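# Shut the toy oven door and leave everything upright

## Task

Swing the toy oven's door shut, release it, and make sure the oven ends up upright; any toy-food basket, any small tea box, the wire rack and the small red box must all remain standing.

## Robot and tools

Robot: two arms, left_arm and right_arm, each ending in a two-finger gripper. The fingers point along the gripper's +z axis and spread along its y axis. The reported end_effector_position is the spot between the finger pads, just under 1 cm behind the tips. Base positions in the scene frame: left_arm at (+0.051, +0.297, 0) m, quat_wxyz (+1.000, 0, 0, -0.023); right_arm at (+0.028, -0.256, 0) m, quat_wxyz (+1.000, 0, 0, +0.002). A two-camera stand sits behind the arms.

Frame: the scene frame has its origin at table-top height, halfway between the nominal bases; +x points out over the table, +z up, and left_arm is on the +y side (arm names do not match image left/right). All printed hand positions, quaternions, velocities and targets use this frame. Printed values may be a few cm off, more at long reach. Joint ranges (rad), base to gripper: waist -2.618 to 3.054, shoulder 0.000 to 3.142, elbow 0.000 to 3.142 (straight at 2.901), wrist pitch -1.571 to 1.571, wrist yaw -1.571 to 1.571, wrist roll -2.094 to 2.094.

Row layout (shared by execute_actions and move): one flat list of 14 numbers covering both arms, each in [-1, 1]: dx, dy, dz, rx, ry, rz, opening for left_arm, then the same seven for right_arm. dx..rz are offsets, not poses: they are measured from that arm's Hand target as it was when the action or move began, along scene-frame axes, with rotation about the Hand target's position. Scale: 1.0 equals 0.6 m for dx, dy, dz and 180 degrees for rotation; rx, ry, rz form one rotation vector. A translation longer than 1.0 may be shortened along its direction. Opening is absolute, not an offset: +1 fully open (about 87 mm between pads), +0.5 about 59-75 mm, 0 about 31-49 mm, -0.5 about 8-21 mm, -1 shut. To leave an arm alone, send zeros for its six pose numbers and repeat its current opening; a 0 opening is a real command.

execute_actions(actions, cameras): actions is a list of actions; each action is a table of up to 15 rows, one per 1/30 s step, and a short table repeats its last row until step 15. Every row counts from the start-of-action Hand target, not from the previous row, and a new action restarts from the current Hand target, so repeating an offset moves further. Images come back only for an empty list or when cameras names them (["all"], [] or names; an unknown name voids the call). An empty list also reports the scene number.

move(target, speed, blend, opening_speed, blocking, cameras): drives each gripper in a straight line toward target, a single 14-number row or a list of up to 15 rows; all rows are offsets from the same starting Hand targets. speed is top path speed in m/s, 0.002 to 2.9, default 0.25 (turning limited to twice that in rad/s), one value or one per target. blend is corner rounding in m for a list (0 = stop at each). opening_speed is opening change per second on the -1..+1 scale, at least 0.2. blocking=false returns after about 0.5 s while the move continues. Paths last at most 10 s and do not avoid obstacles or the other arm; fast moves overshoot and hit harder, and passing near an arm's own base can whip its elbow round, so route around it. The result adds a move: line with the ending (done, off_target, moving, held, fault) and acting limits (limits=paced: pose clipped; limits=held: steps withheld). done means resting within 10 mm and 2 degrees; it says nothing about contact.

wait(seconds, cameras): 0 to 3600 s, sends nothing new; a running move continues and may end the wait early. stop(cameras): brakes a running move. zoom_image(camera, region): camera is cam_high, cam_left_wrist or cam_right_wrist; region [x0, y0, x1, y1] in pixels of its latest image, at most 504 by 504. finished_scene(scene): ends the current scene given its number; make no further call in that reply.

Results: end_effector_position (m) and end_effector_quat_wxyz per arm; Hand target (last commanded pose after clipping, the base for next offsets); Tool commands; grip_measured on the command scale (Joint positions give the same on 0 closed to 1 open); joint velocities (may say within noise or be omitted); joint torques (raw output with offsets and noise; joints 1-3 wrap at ±28 N m); step readings of position for execute_actions calls; MOTOR HOT at 75 °C, OVER-TEMPERATURE FAULT at 90 °C (that arm folds and idles), collapse at 100 °C.

Control quirks: orientation commands are clipped to 40 degrees from the measured one each step. Grippers often stop short or sag and tilt, especially far out; check after each move and send the remaining gap as an offset. A blocked arm keeps pushing until commanded back past its gripper. To hold something, command about 0.04 below the grip_measured reading at first contact.

Cameras: cam_high 896x504 fixed overhead; cam_left_wrist and cam_right_wrist 896x504 on the hands. Calibration (pinhole+radial) is given in the session; wrist poses update with the arm.

Avoid: knocking anything off the table, toppling the basket, tea box, rack or red box, slamming the door or hitting fixed things hard, arm-to-arm contact or gripping the other arm's fingers, strain on camera cables, releasing parts that are still moving, and long pushes into unreachable poses that overheat motors. Objects may occasionally be nudged by outside pushes.

Each tool is called as name([rows], argument=value, ...), one row to a line, values as JSON.

## Session

execute_actions(actions=[])

Scene clock: 0.00 s.
left_arm: end_effector_position=(+0.4366, +0.2996, +0.0519) grip_measured=+1.000 end_effector_quat_wxyz=(+0.584, +0.015, +0.809, +0.070) | right_arm: end_effector_position=(+0.4021, -0.2693, +0.0527) grip_measured=+1.000 end_effector_quat_wxyz=(+0.591, +0.028, +0.801, -0.090)
Joint positions: left_arm=[-0.036 1.578 0.361 0.899 -0.172 0.082 1] | right_arm=[0.087 1.559 0.311 0.949 0.266 -0.035 1]
Joint velocities: within noise
Joint torques (N m): no reading
Heat: left arm: 37 °C; right arm: 34 °C.
Hand target: left_arm +0.4394, +0.2994, +0.0571; +0.590, +0.015, +0.804, +0.070 | right_arm +0.4057, -0.2690, +0.0590; +0.599, +0.030, +0.795, -0.089
Tool commands: left_gripper/opening=+1.0 right_gripper/opening=+1.0
camera_calibration:
cam_left_wrist: T_world_to_cam=[[0.05585, -0.99036, -0.12675, 0.27635], [-0.92646, -0.00408, -0.37637, 0.4477], [0.37223, 0.13845, -0.91776, -0.01449]] pos_world=[0.40474, 0.27752, 0.19023]
cam_right_wrist: T_world_to_cam=[[-0.17688, -0.98063, 0.08417, -0.19683], [-0.91201, 0.13114, -0.38865, 0.44219], [0.37008, -0.14551, -0.91753, 0.01011]] pos_world=[0.36473, -0.24954, 0.1977]

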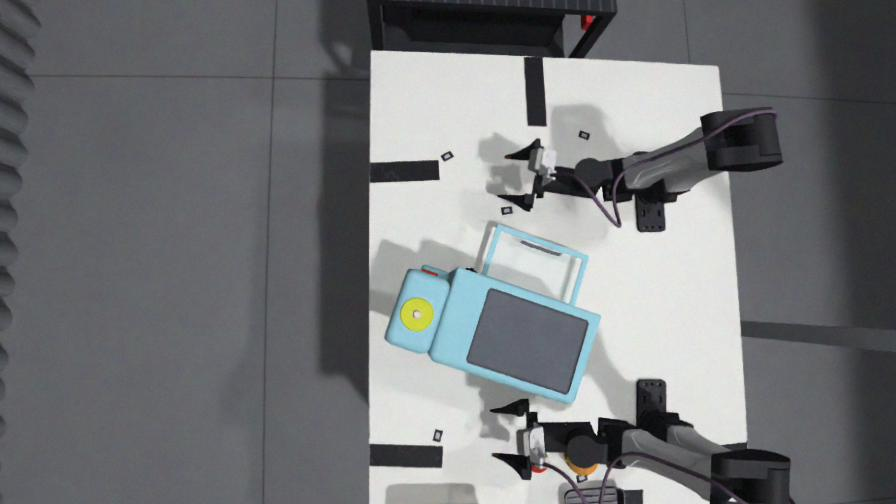

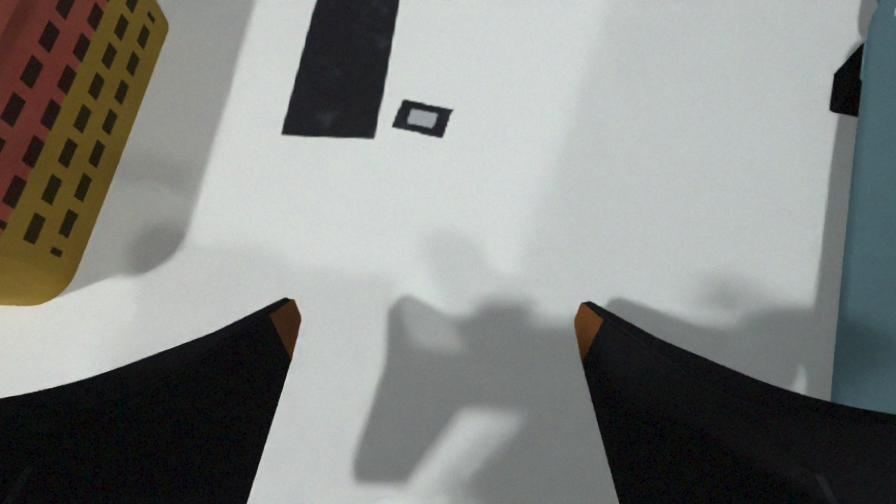

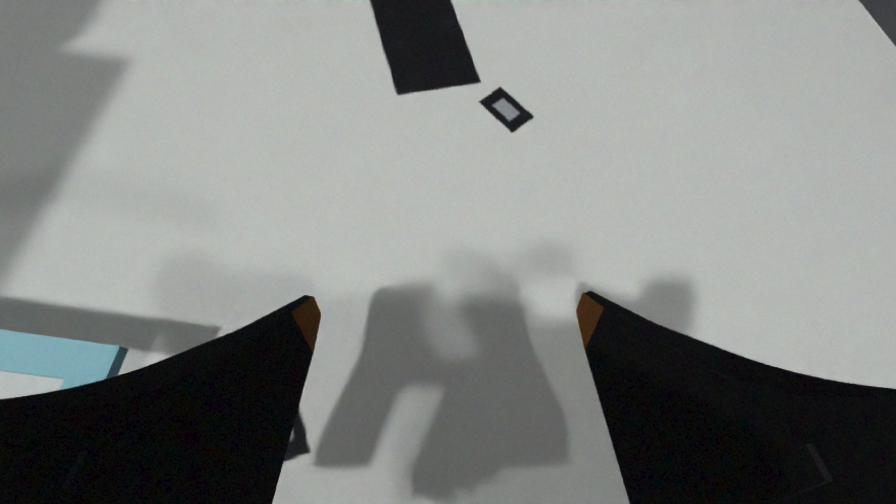

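zoom_image(camera="cam_high", region=[380, 200, 640, 420])

zoom_image(camera="cam_right_wrist", region=[0, 260, 330, 460])

Scaled by 1.938 from the camera's image (finer frame: 1280x720).

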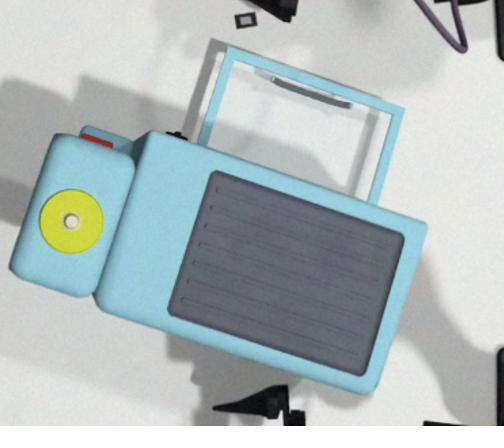

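Scaled by 1.527 from the camera's image (finer frame: 1280x720).

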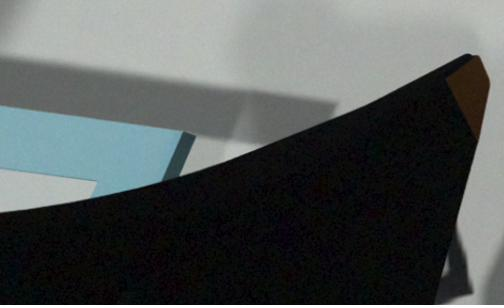

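move([
  [0,0,0,0,0,0,1,-0.0928,0.065,0.0017,0,0,0.333,-1],
  [0,0,0,0,0,0,1,-0.0928,0.065,-0.058,0,0,0.333,-1],
], cameras=["all"])

Scene clock: 5.87 s.
left_arm: end_effector_position=(+0.4366, +0.2996, +0.0519) grip_measured=+1.000 end_effector_quat_wxyz=(+0.584, +0.015, +0.809, +0.070) | right_arm: end_effector_position=(+0.3525, -0.2310, +0.0269) grip_measured=-0.999 end_effector_quat_wxyz=(+0.562, -0.373, +0.705, +0.218)
Joint positions: left_arm=[-0.036 1.578 0.361 0.899 -0.172 0.082 1] | right_arm=[-0.4 1.663 0.424 0.503 -1.152 -0.808 0.001]
Joint torques (N m): left_arm=[-0.05 -5.56 5.49 2.09 -0.14 -0.01] | right_arm=[-1.09 -3.95 4.36 1.9 -0.55 0.15]
Heat: left arm: 37 °C; right arm: 35 °C.
Hand target: left_arm +0.4394, +0.2994, +0.0571; +0.590, +0.015, +0.804, +0.070 | right_arm +0.3501, -0.2301, +0.0242; +0.563, -0.371, +0.704, +0.222
Off the commanded pose: left_arm 0.006 m, 1 deg | right_arm 0.004 m, 1 deg.
move: done
cam_left_wrist: T_world_to_cam=[[0.05585, -0.99036, -0.12675, 0.27635], [-0.92646, -0.00408, -0.37637, 0.4477], [0.37223, 0.13845, -0.91776, -0.01449]] pos_world=[0.40474, 0.27752, 0.19023]
cam_right_wrist: T_world_to_cam=[[0.75721, -0.64756, 0.08546, -0.41828], [-0.56932, -0.71846, -0.39961, 0.06507], [0.32017, 0.25394, -0.91269, 0.12012]] pos_world=[0.31531, -0.25461, 0.17138]

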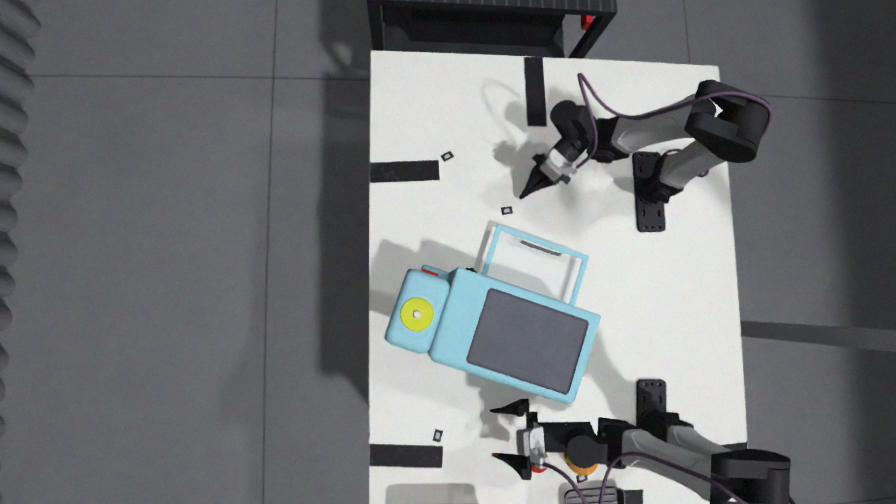

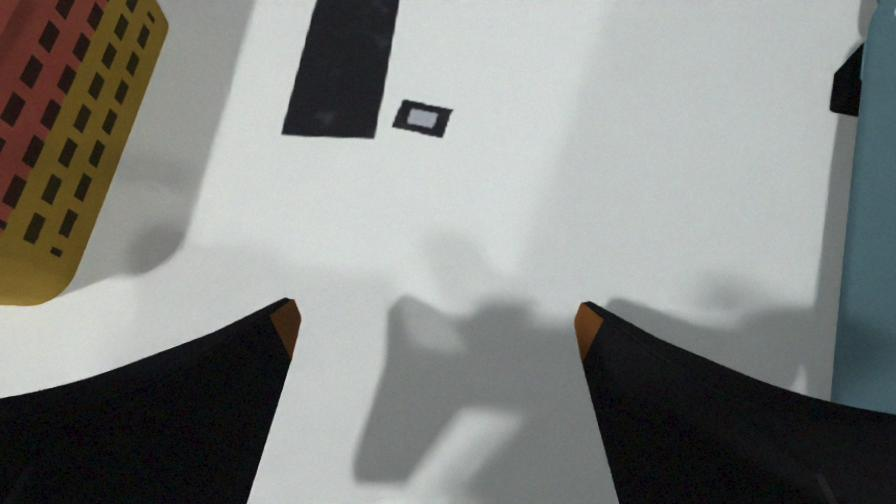

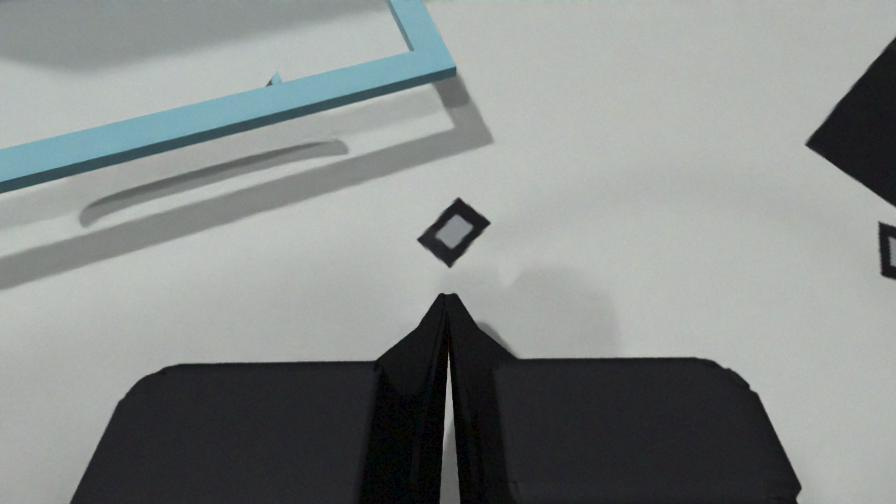

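move([
  [0,0,0,0,0,0,1,0.017,0.033,-0.015,0,0,0,-1],
  [0,0,0,0,0,0,1,0.067,0.15,-0.015,0,0,0,-1],
  [0,0,0,0,0,0,1,0.073,0.173,0.098,0,0,0,-1],
  [0,0,0,0,0,0,1,0.092,0.235,0.193,0,0,0,-1],
], speed=0.12, blend=[0.015,0.01,0.02,0], cameras=["all"])

Scene clock: 9.80 s.
left_arm: end_effector_position=(+0.4366, +0.2996, +0.0519) grip_measured=+1.000 end_effector_quat_wxyz=(+0.584, +0.015, +0.809, +0.070) | right_arm: end_effector_position=(+0.3991, -0.0921, +0.1206) grip_measured=-0.999 end_effector_quat_wxyz=(+0.546, -0.371, +0.716, +0.226)
Joint positions: left_arm=[-0.036 1.578 0.361 0.899 -0.172 0.082 1] | right_arm=[0.172 1.461 0.657 0.414 -0.655 -0.331 0]
Joint torques (N m): left_arm=[-0.03 -5.52 5.5 2.09 -0.13 -0.02] | right_arm=[-0.13 -7.51 10.55 2.09 -0.16 0.24]
Heat: left arm: 38 °C; right arm: 35 °C.
Hand target: left_arm +0.4394, +0.2994, +0.0571; +0.590, +0.015, +0.804, +0.070 | right_arm +0.4052, -0.0891, +0.1400; +0.563, -0.371, +0.704, +0.222
Off the commanded pose: left_arm 0.006 m, 1 deg | right_arm 0.021 m, 2 deg.
move: off_target (right_arm); blend cut to 0.012 m at target 1
cam_left_wrist: T_world_to_cam=[[0.05585, -0.99036, -0.12675, 0.27635], [-0.92646, -0.00408, -0.37637, 0.4477], [0.37223, 0.13845, -0.91776, -0.01449]] pos_world=[0.40474, 0.27752, 0.19023]
cam_right_wrist: T_world_to_cam=[[0.76293, -0.64411, 0.05527, -0.36992], [-0.58247, -0.72196, -0.37351, 0.23069], [0.28048, 0.25277, -0.92598, 0.17278]] pos_world=[0.36813, -0.1154, 0.2666]

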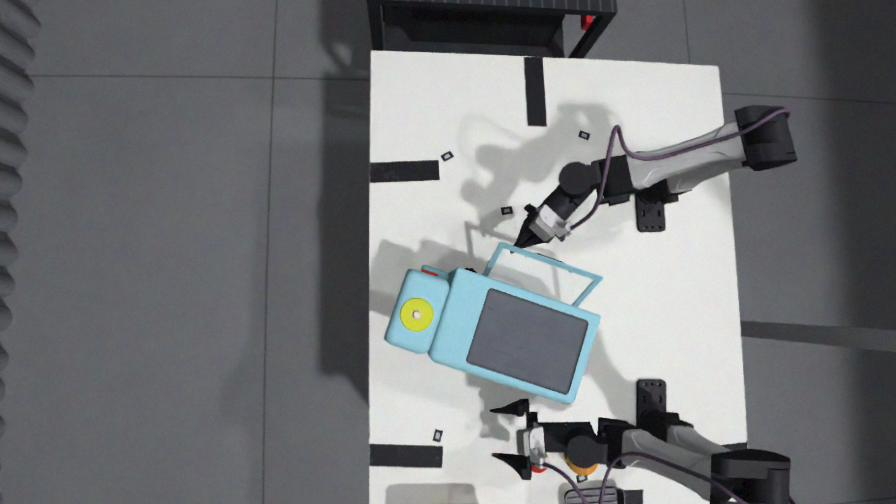

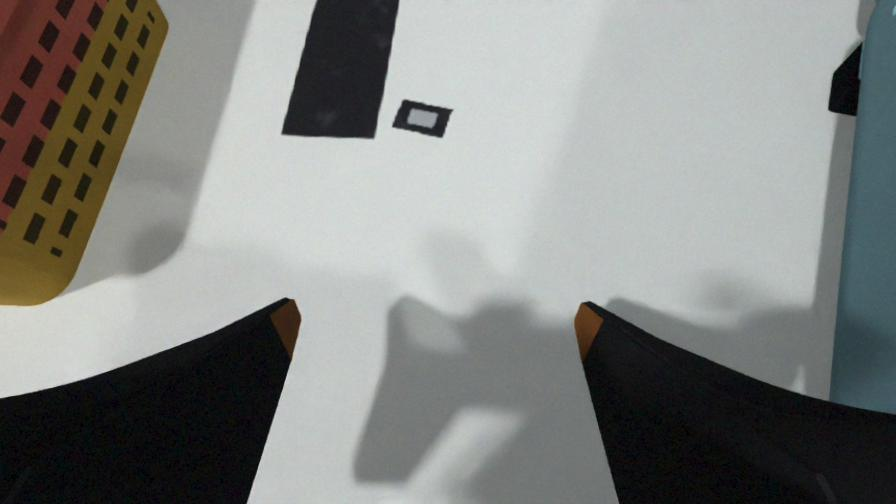

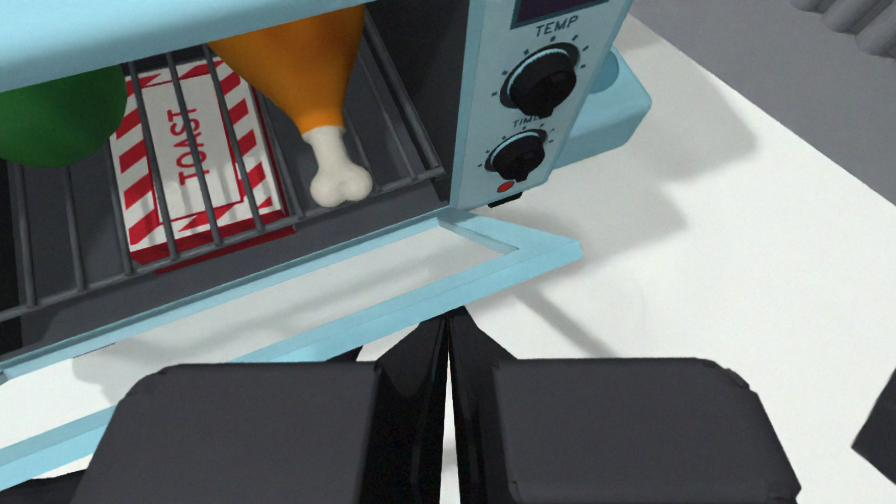

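move([
  [0,0,0,0,0,0,1,0.01,0.065,0.04,0,0,0,-1],
  [0,0,0,0,0,0,1,0.017,0.125,0.03,0,0,0,-1],
], speed=0.12, blend=[0.015,0], cameras=["cam_high","cam_right_wrist"])

Scene clock: 11.43 s.
left_arm: end_effector_position=(+0.4366, +0.2996, +0.0519) grip_measured=+1.000 end_effector_quat_wxyz=(+0.584, +0.015, +0.809, +0.070) | right_arm: end_effector_position=(+0.4090, -0.0287, +0.1420) grip_measured=-0.999 end_effector_quat_wxyz=(+0.547, -0.368, +0.722, +0.210)
Joint positions: left_arm=[-0.036 1.578 0.361 0.899 -0.172 0.082 1] | right_arm=[0.395 1.512 0.796 0.367 -0.415 -0.25 0]
Joint torques (N m): left_arm=[-0.05 -5.53 5.49 2.1 -0.13 -0.01] | right_arm=[1.21 -4.64 11.78 2.58 -0.29 0.28]
Heat: left arm: 39 °C; right arm: 35 °C.
Hand target: left_arm +0.4394, +0.2994, +0.0571; +0.590, +0.015, +0.804, +0.070 | right_arm +0.4153, -0.0140, +0.1579; +0.563, -0.371, +0.704, +0.222
Off the commanded pose: left_arm 0.006 m, 1 deg | right_arm 0.023 m, 3 deg.
move: off_target (right_arm)
cam_right_wrist: T_world_to_cam=[[0.7456, -0.66239, 0.07292, -0.33378], [-0.59914, -0.71423, -0.36182, 0.29555], [0.29175, 0.22609, -0.92939, 0.16887]] pos_world=[0.37667, -0.04819, 0.28822]

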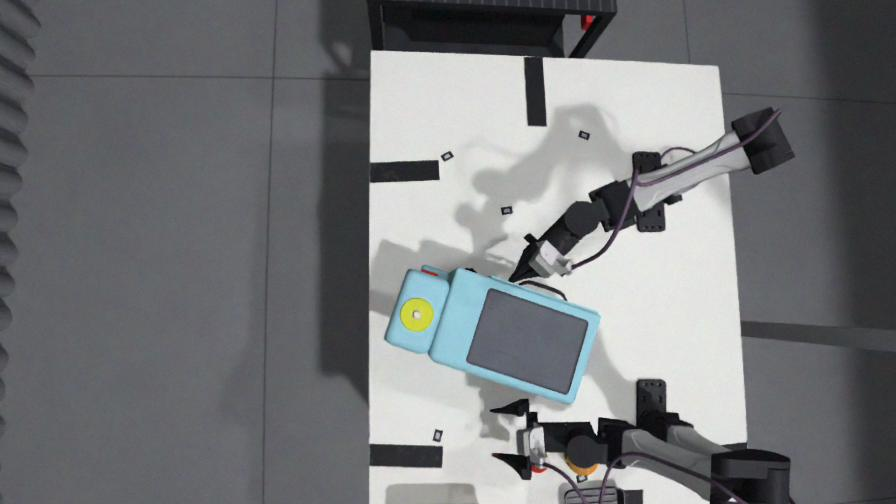

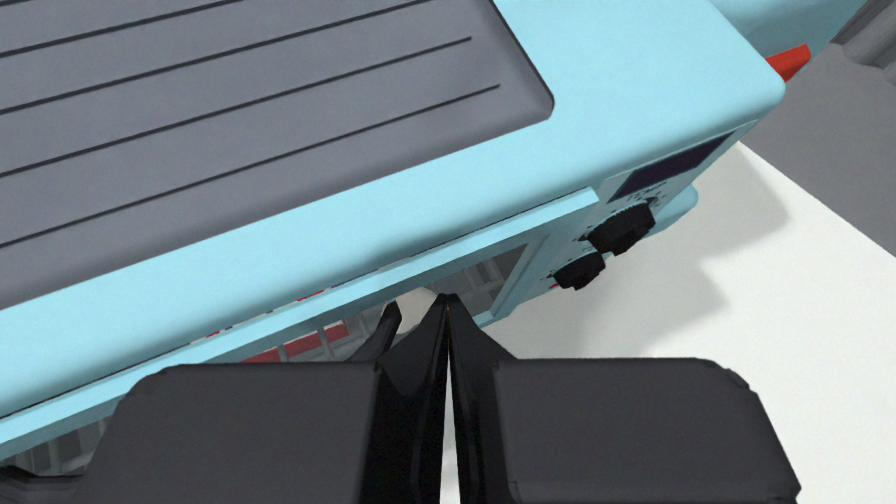

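move(target=[0,0,0,0,0,0,1,0.012,0.05,0,0,0,0,-1], speed=0.08, cameras=["cam_right_wrist"])

Scene clock: 12.57 s.
left_arm: end_effector_position=(+0.4366, +0.2996, +0.0519) grip_measured=+1.000 end_effector_quat_wxyz=(+0.584, +0.015, +0.809, +0.070) | right_arm: end_effector_position=(+0.4265, -0.0103, +0.1540) grip_measured=-1.000 end_effector_quat_wxyz=(+0.565, -0.356, +0.720, +0.188)
Joint positions: left_arm=[-0.036 1.578 0.361 0.899 -0.172 0.082 1] | right_arm=[0.454 1.567 0.875 0.381 -0.307 -0.236 0]
Joint torques (N m): left_arm=[-0.03 -5.53 5.5 2.09 -0.13 -0.01] | right_arm=[2.54 -3.44 11.07 2.56 -0.62 0.37]
Heat: left arm: 39 °C; right arm: 35 °C.
Hand target: left_arm +0.4394, +0.2994, +0.0571; +0.590, +0.015, +0.804, +0.070 | right_arm +0.4227, +0.0159, +0.1581; +0.564, -0.371, +0.704, +0.222
Off the commanded pose: left_arm 0.006 m, 1 deg | right_arm 0.027 m, 5 deg.
move: off_target (right_arm)
cam_right_wrist: T_world_to_cam=[[0.71023, -0.69593, 0.10605, -0.32589], [-0.6175, -0.68822, -0.38085, 0.33455], [0.33803, 0.205, -0.91854, 0.1492]] pos_world=[0.38761, -0.02713, 0.29902]

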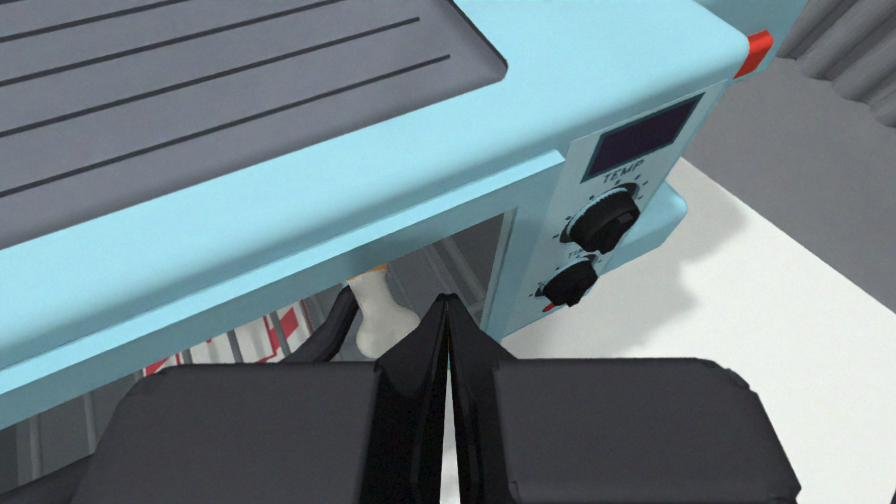

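Closed; back off and check it stays.

move(target=[0,0,0,0,0,0,1,-0.05,-0.2,0,0,0,0,-1], cameras=["cam_right_wrist"])

Scene clock: 14.07 s.
left_arm: end_effector_position=(+0.4366, +0.2996, +0.0519) grip_measured=+1.000 end_effector_quat_wxyz=(+0.584, +0.015, +0.809, +0.070) | right_arm: end_effector_position=(+0.3955, -0.1033, +0.1542) grip_measured=-1.000 end_effector_quat_wxyz=(+0.559, -0.366, +0.710, +0.223)
Joint positions: left_arm=[-0.036 1.578 0.361 0.899 -0.172 0.082 1] | right_arm=[0.135 1.358 0.698 0.297 -0.683 -0.331 0]
Joint torques (N m): left_arm=[-0.05 -5.53 5.49 2.09 -0.13 -0.01] | right_arm=[-1.09 -6.57 7.43 2.1 -0.32 0.01]
Heat: left arm: 39 °C; right arm: 36 °C.
Hand target: left_arm +0.4394, +0.2994, +0.0571; +0.590, +0.015, +0.804, +0.070 | right_arm +0.3927, -0.1040, +0.1580; +0.563, -0.371, +0.704, +0.222
Off the commanded pose: left_arm 0.006 m, 1 deg | right_arm 0.005 m, 1 deg.
move: done
cam_right_wrist: T_world_to_cam=[[0.75409, -0.65355, 0.06492, -0.37523], [-0.58104, -0.70996, -0.39795, 0.23739], [0.30617, 0.26237, -0.91511, 0.19697]] pos_world=[0.36059, -0.12837, 0.29907]

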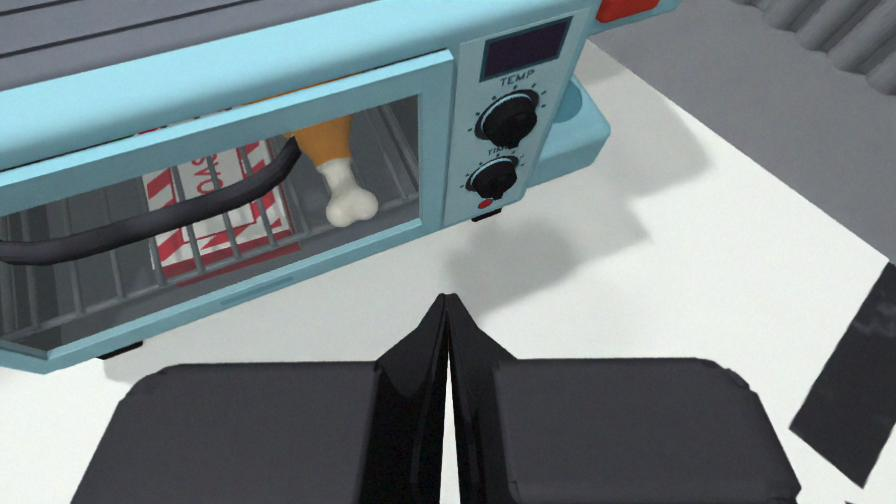

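finished_scene(scene=2)

The scene is finished: the task was done.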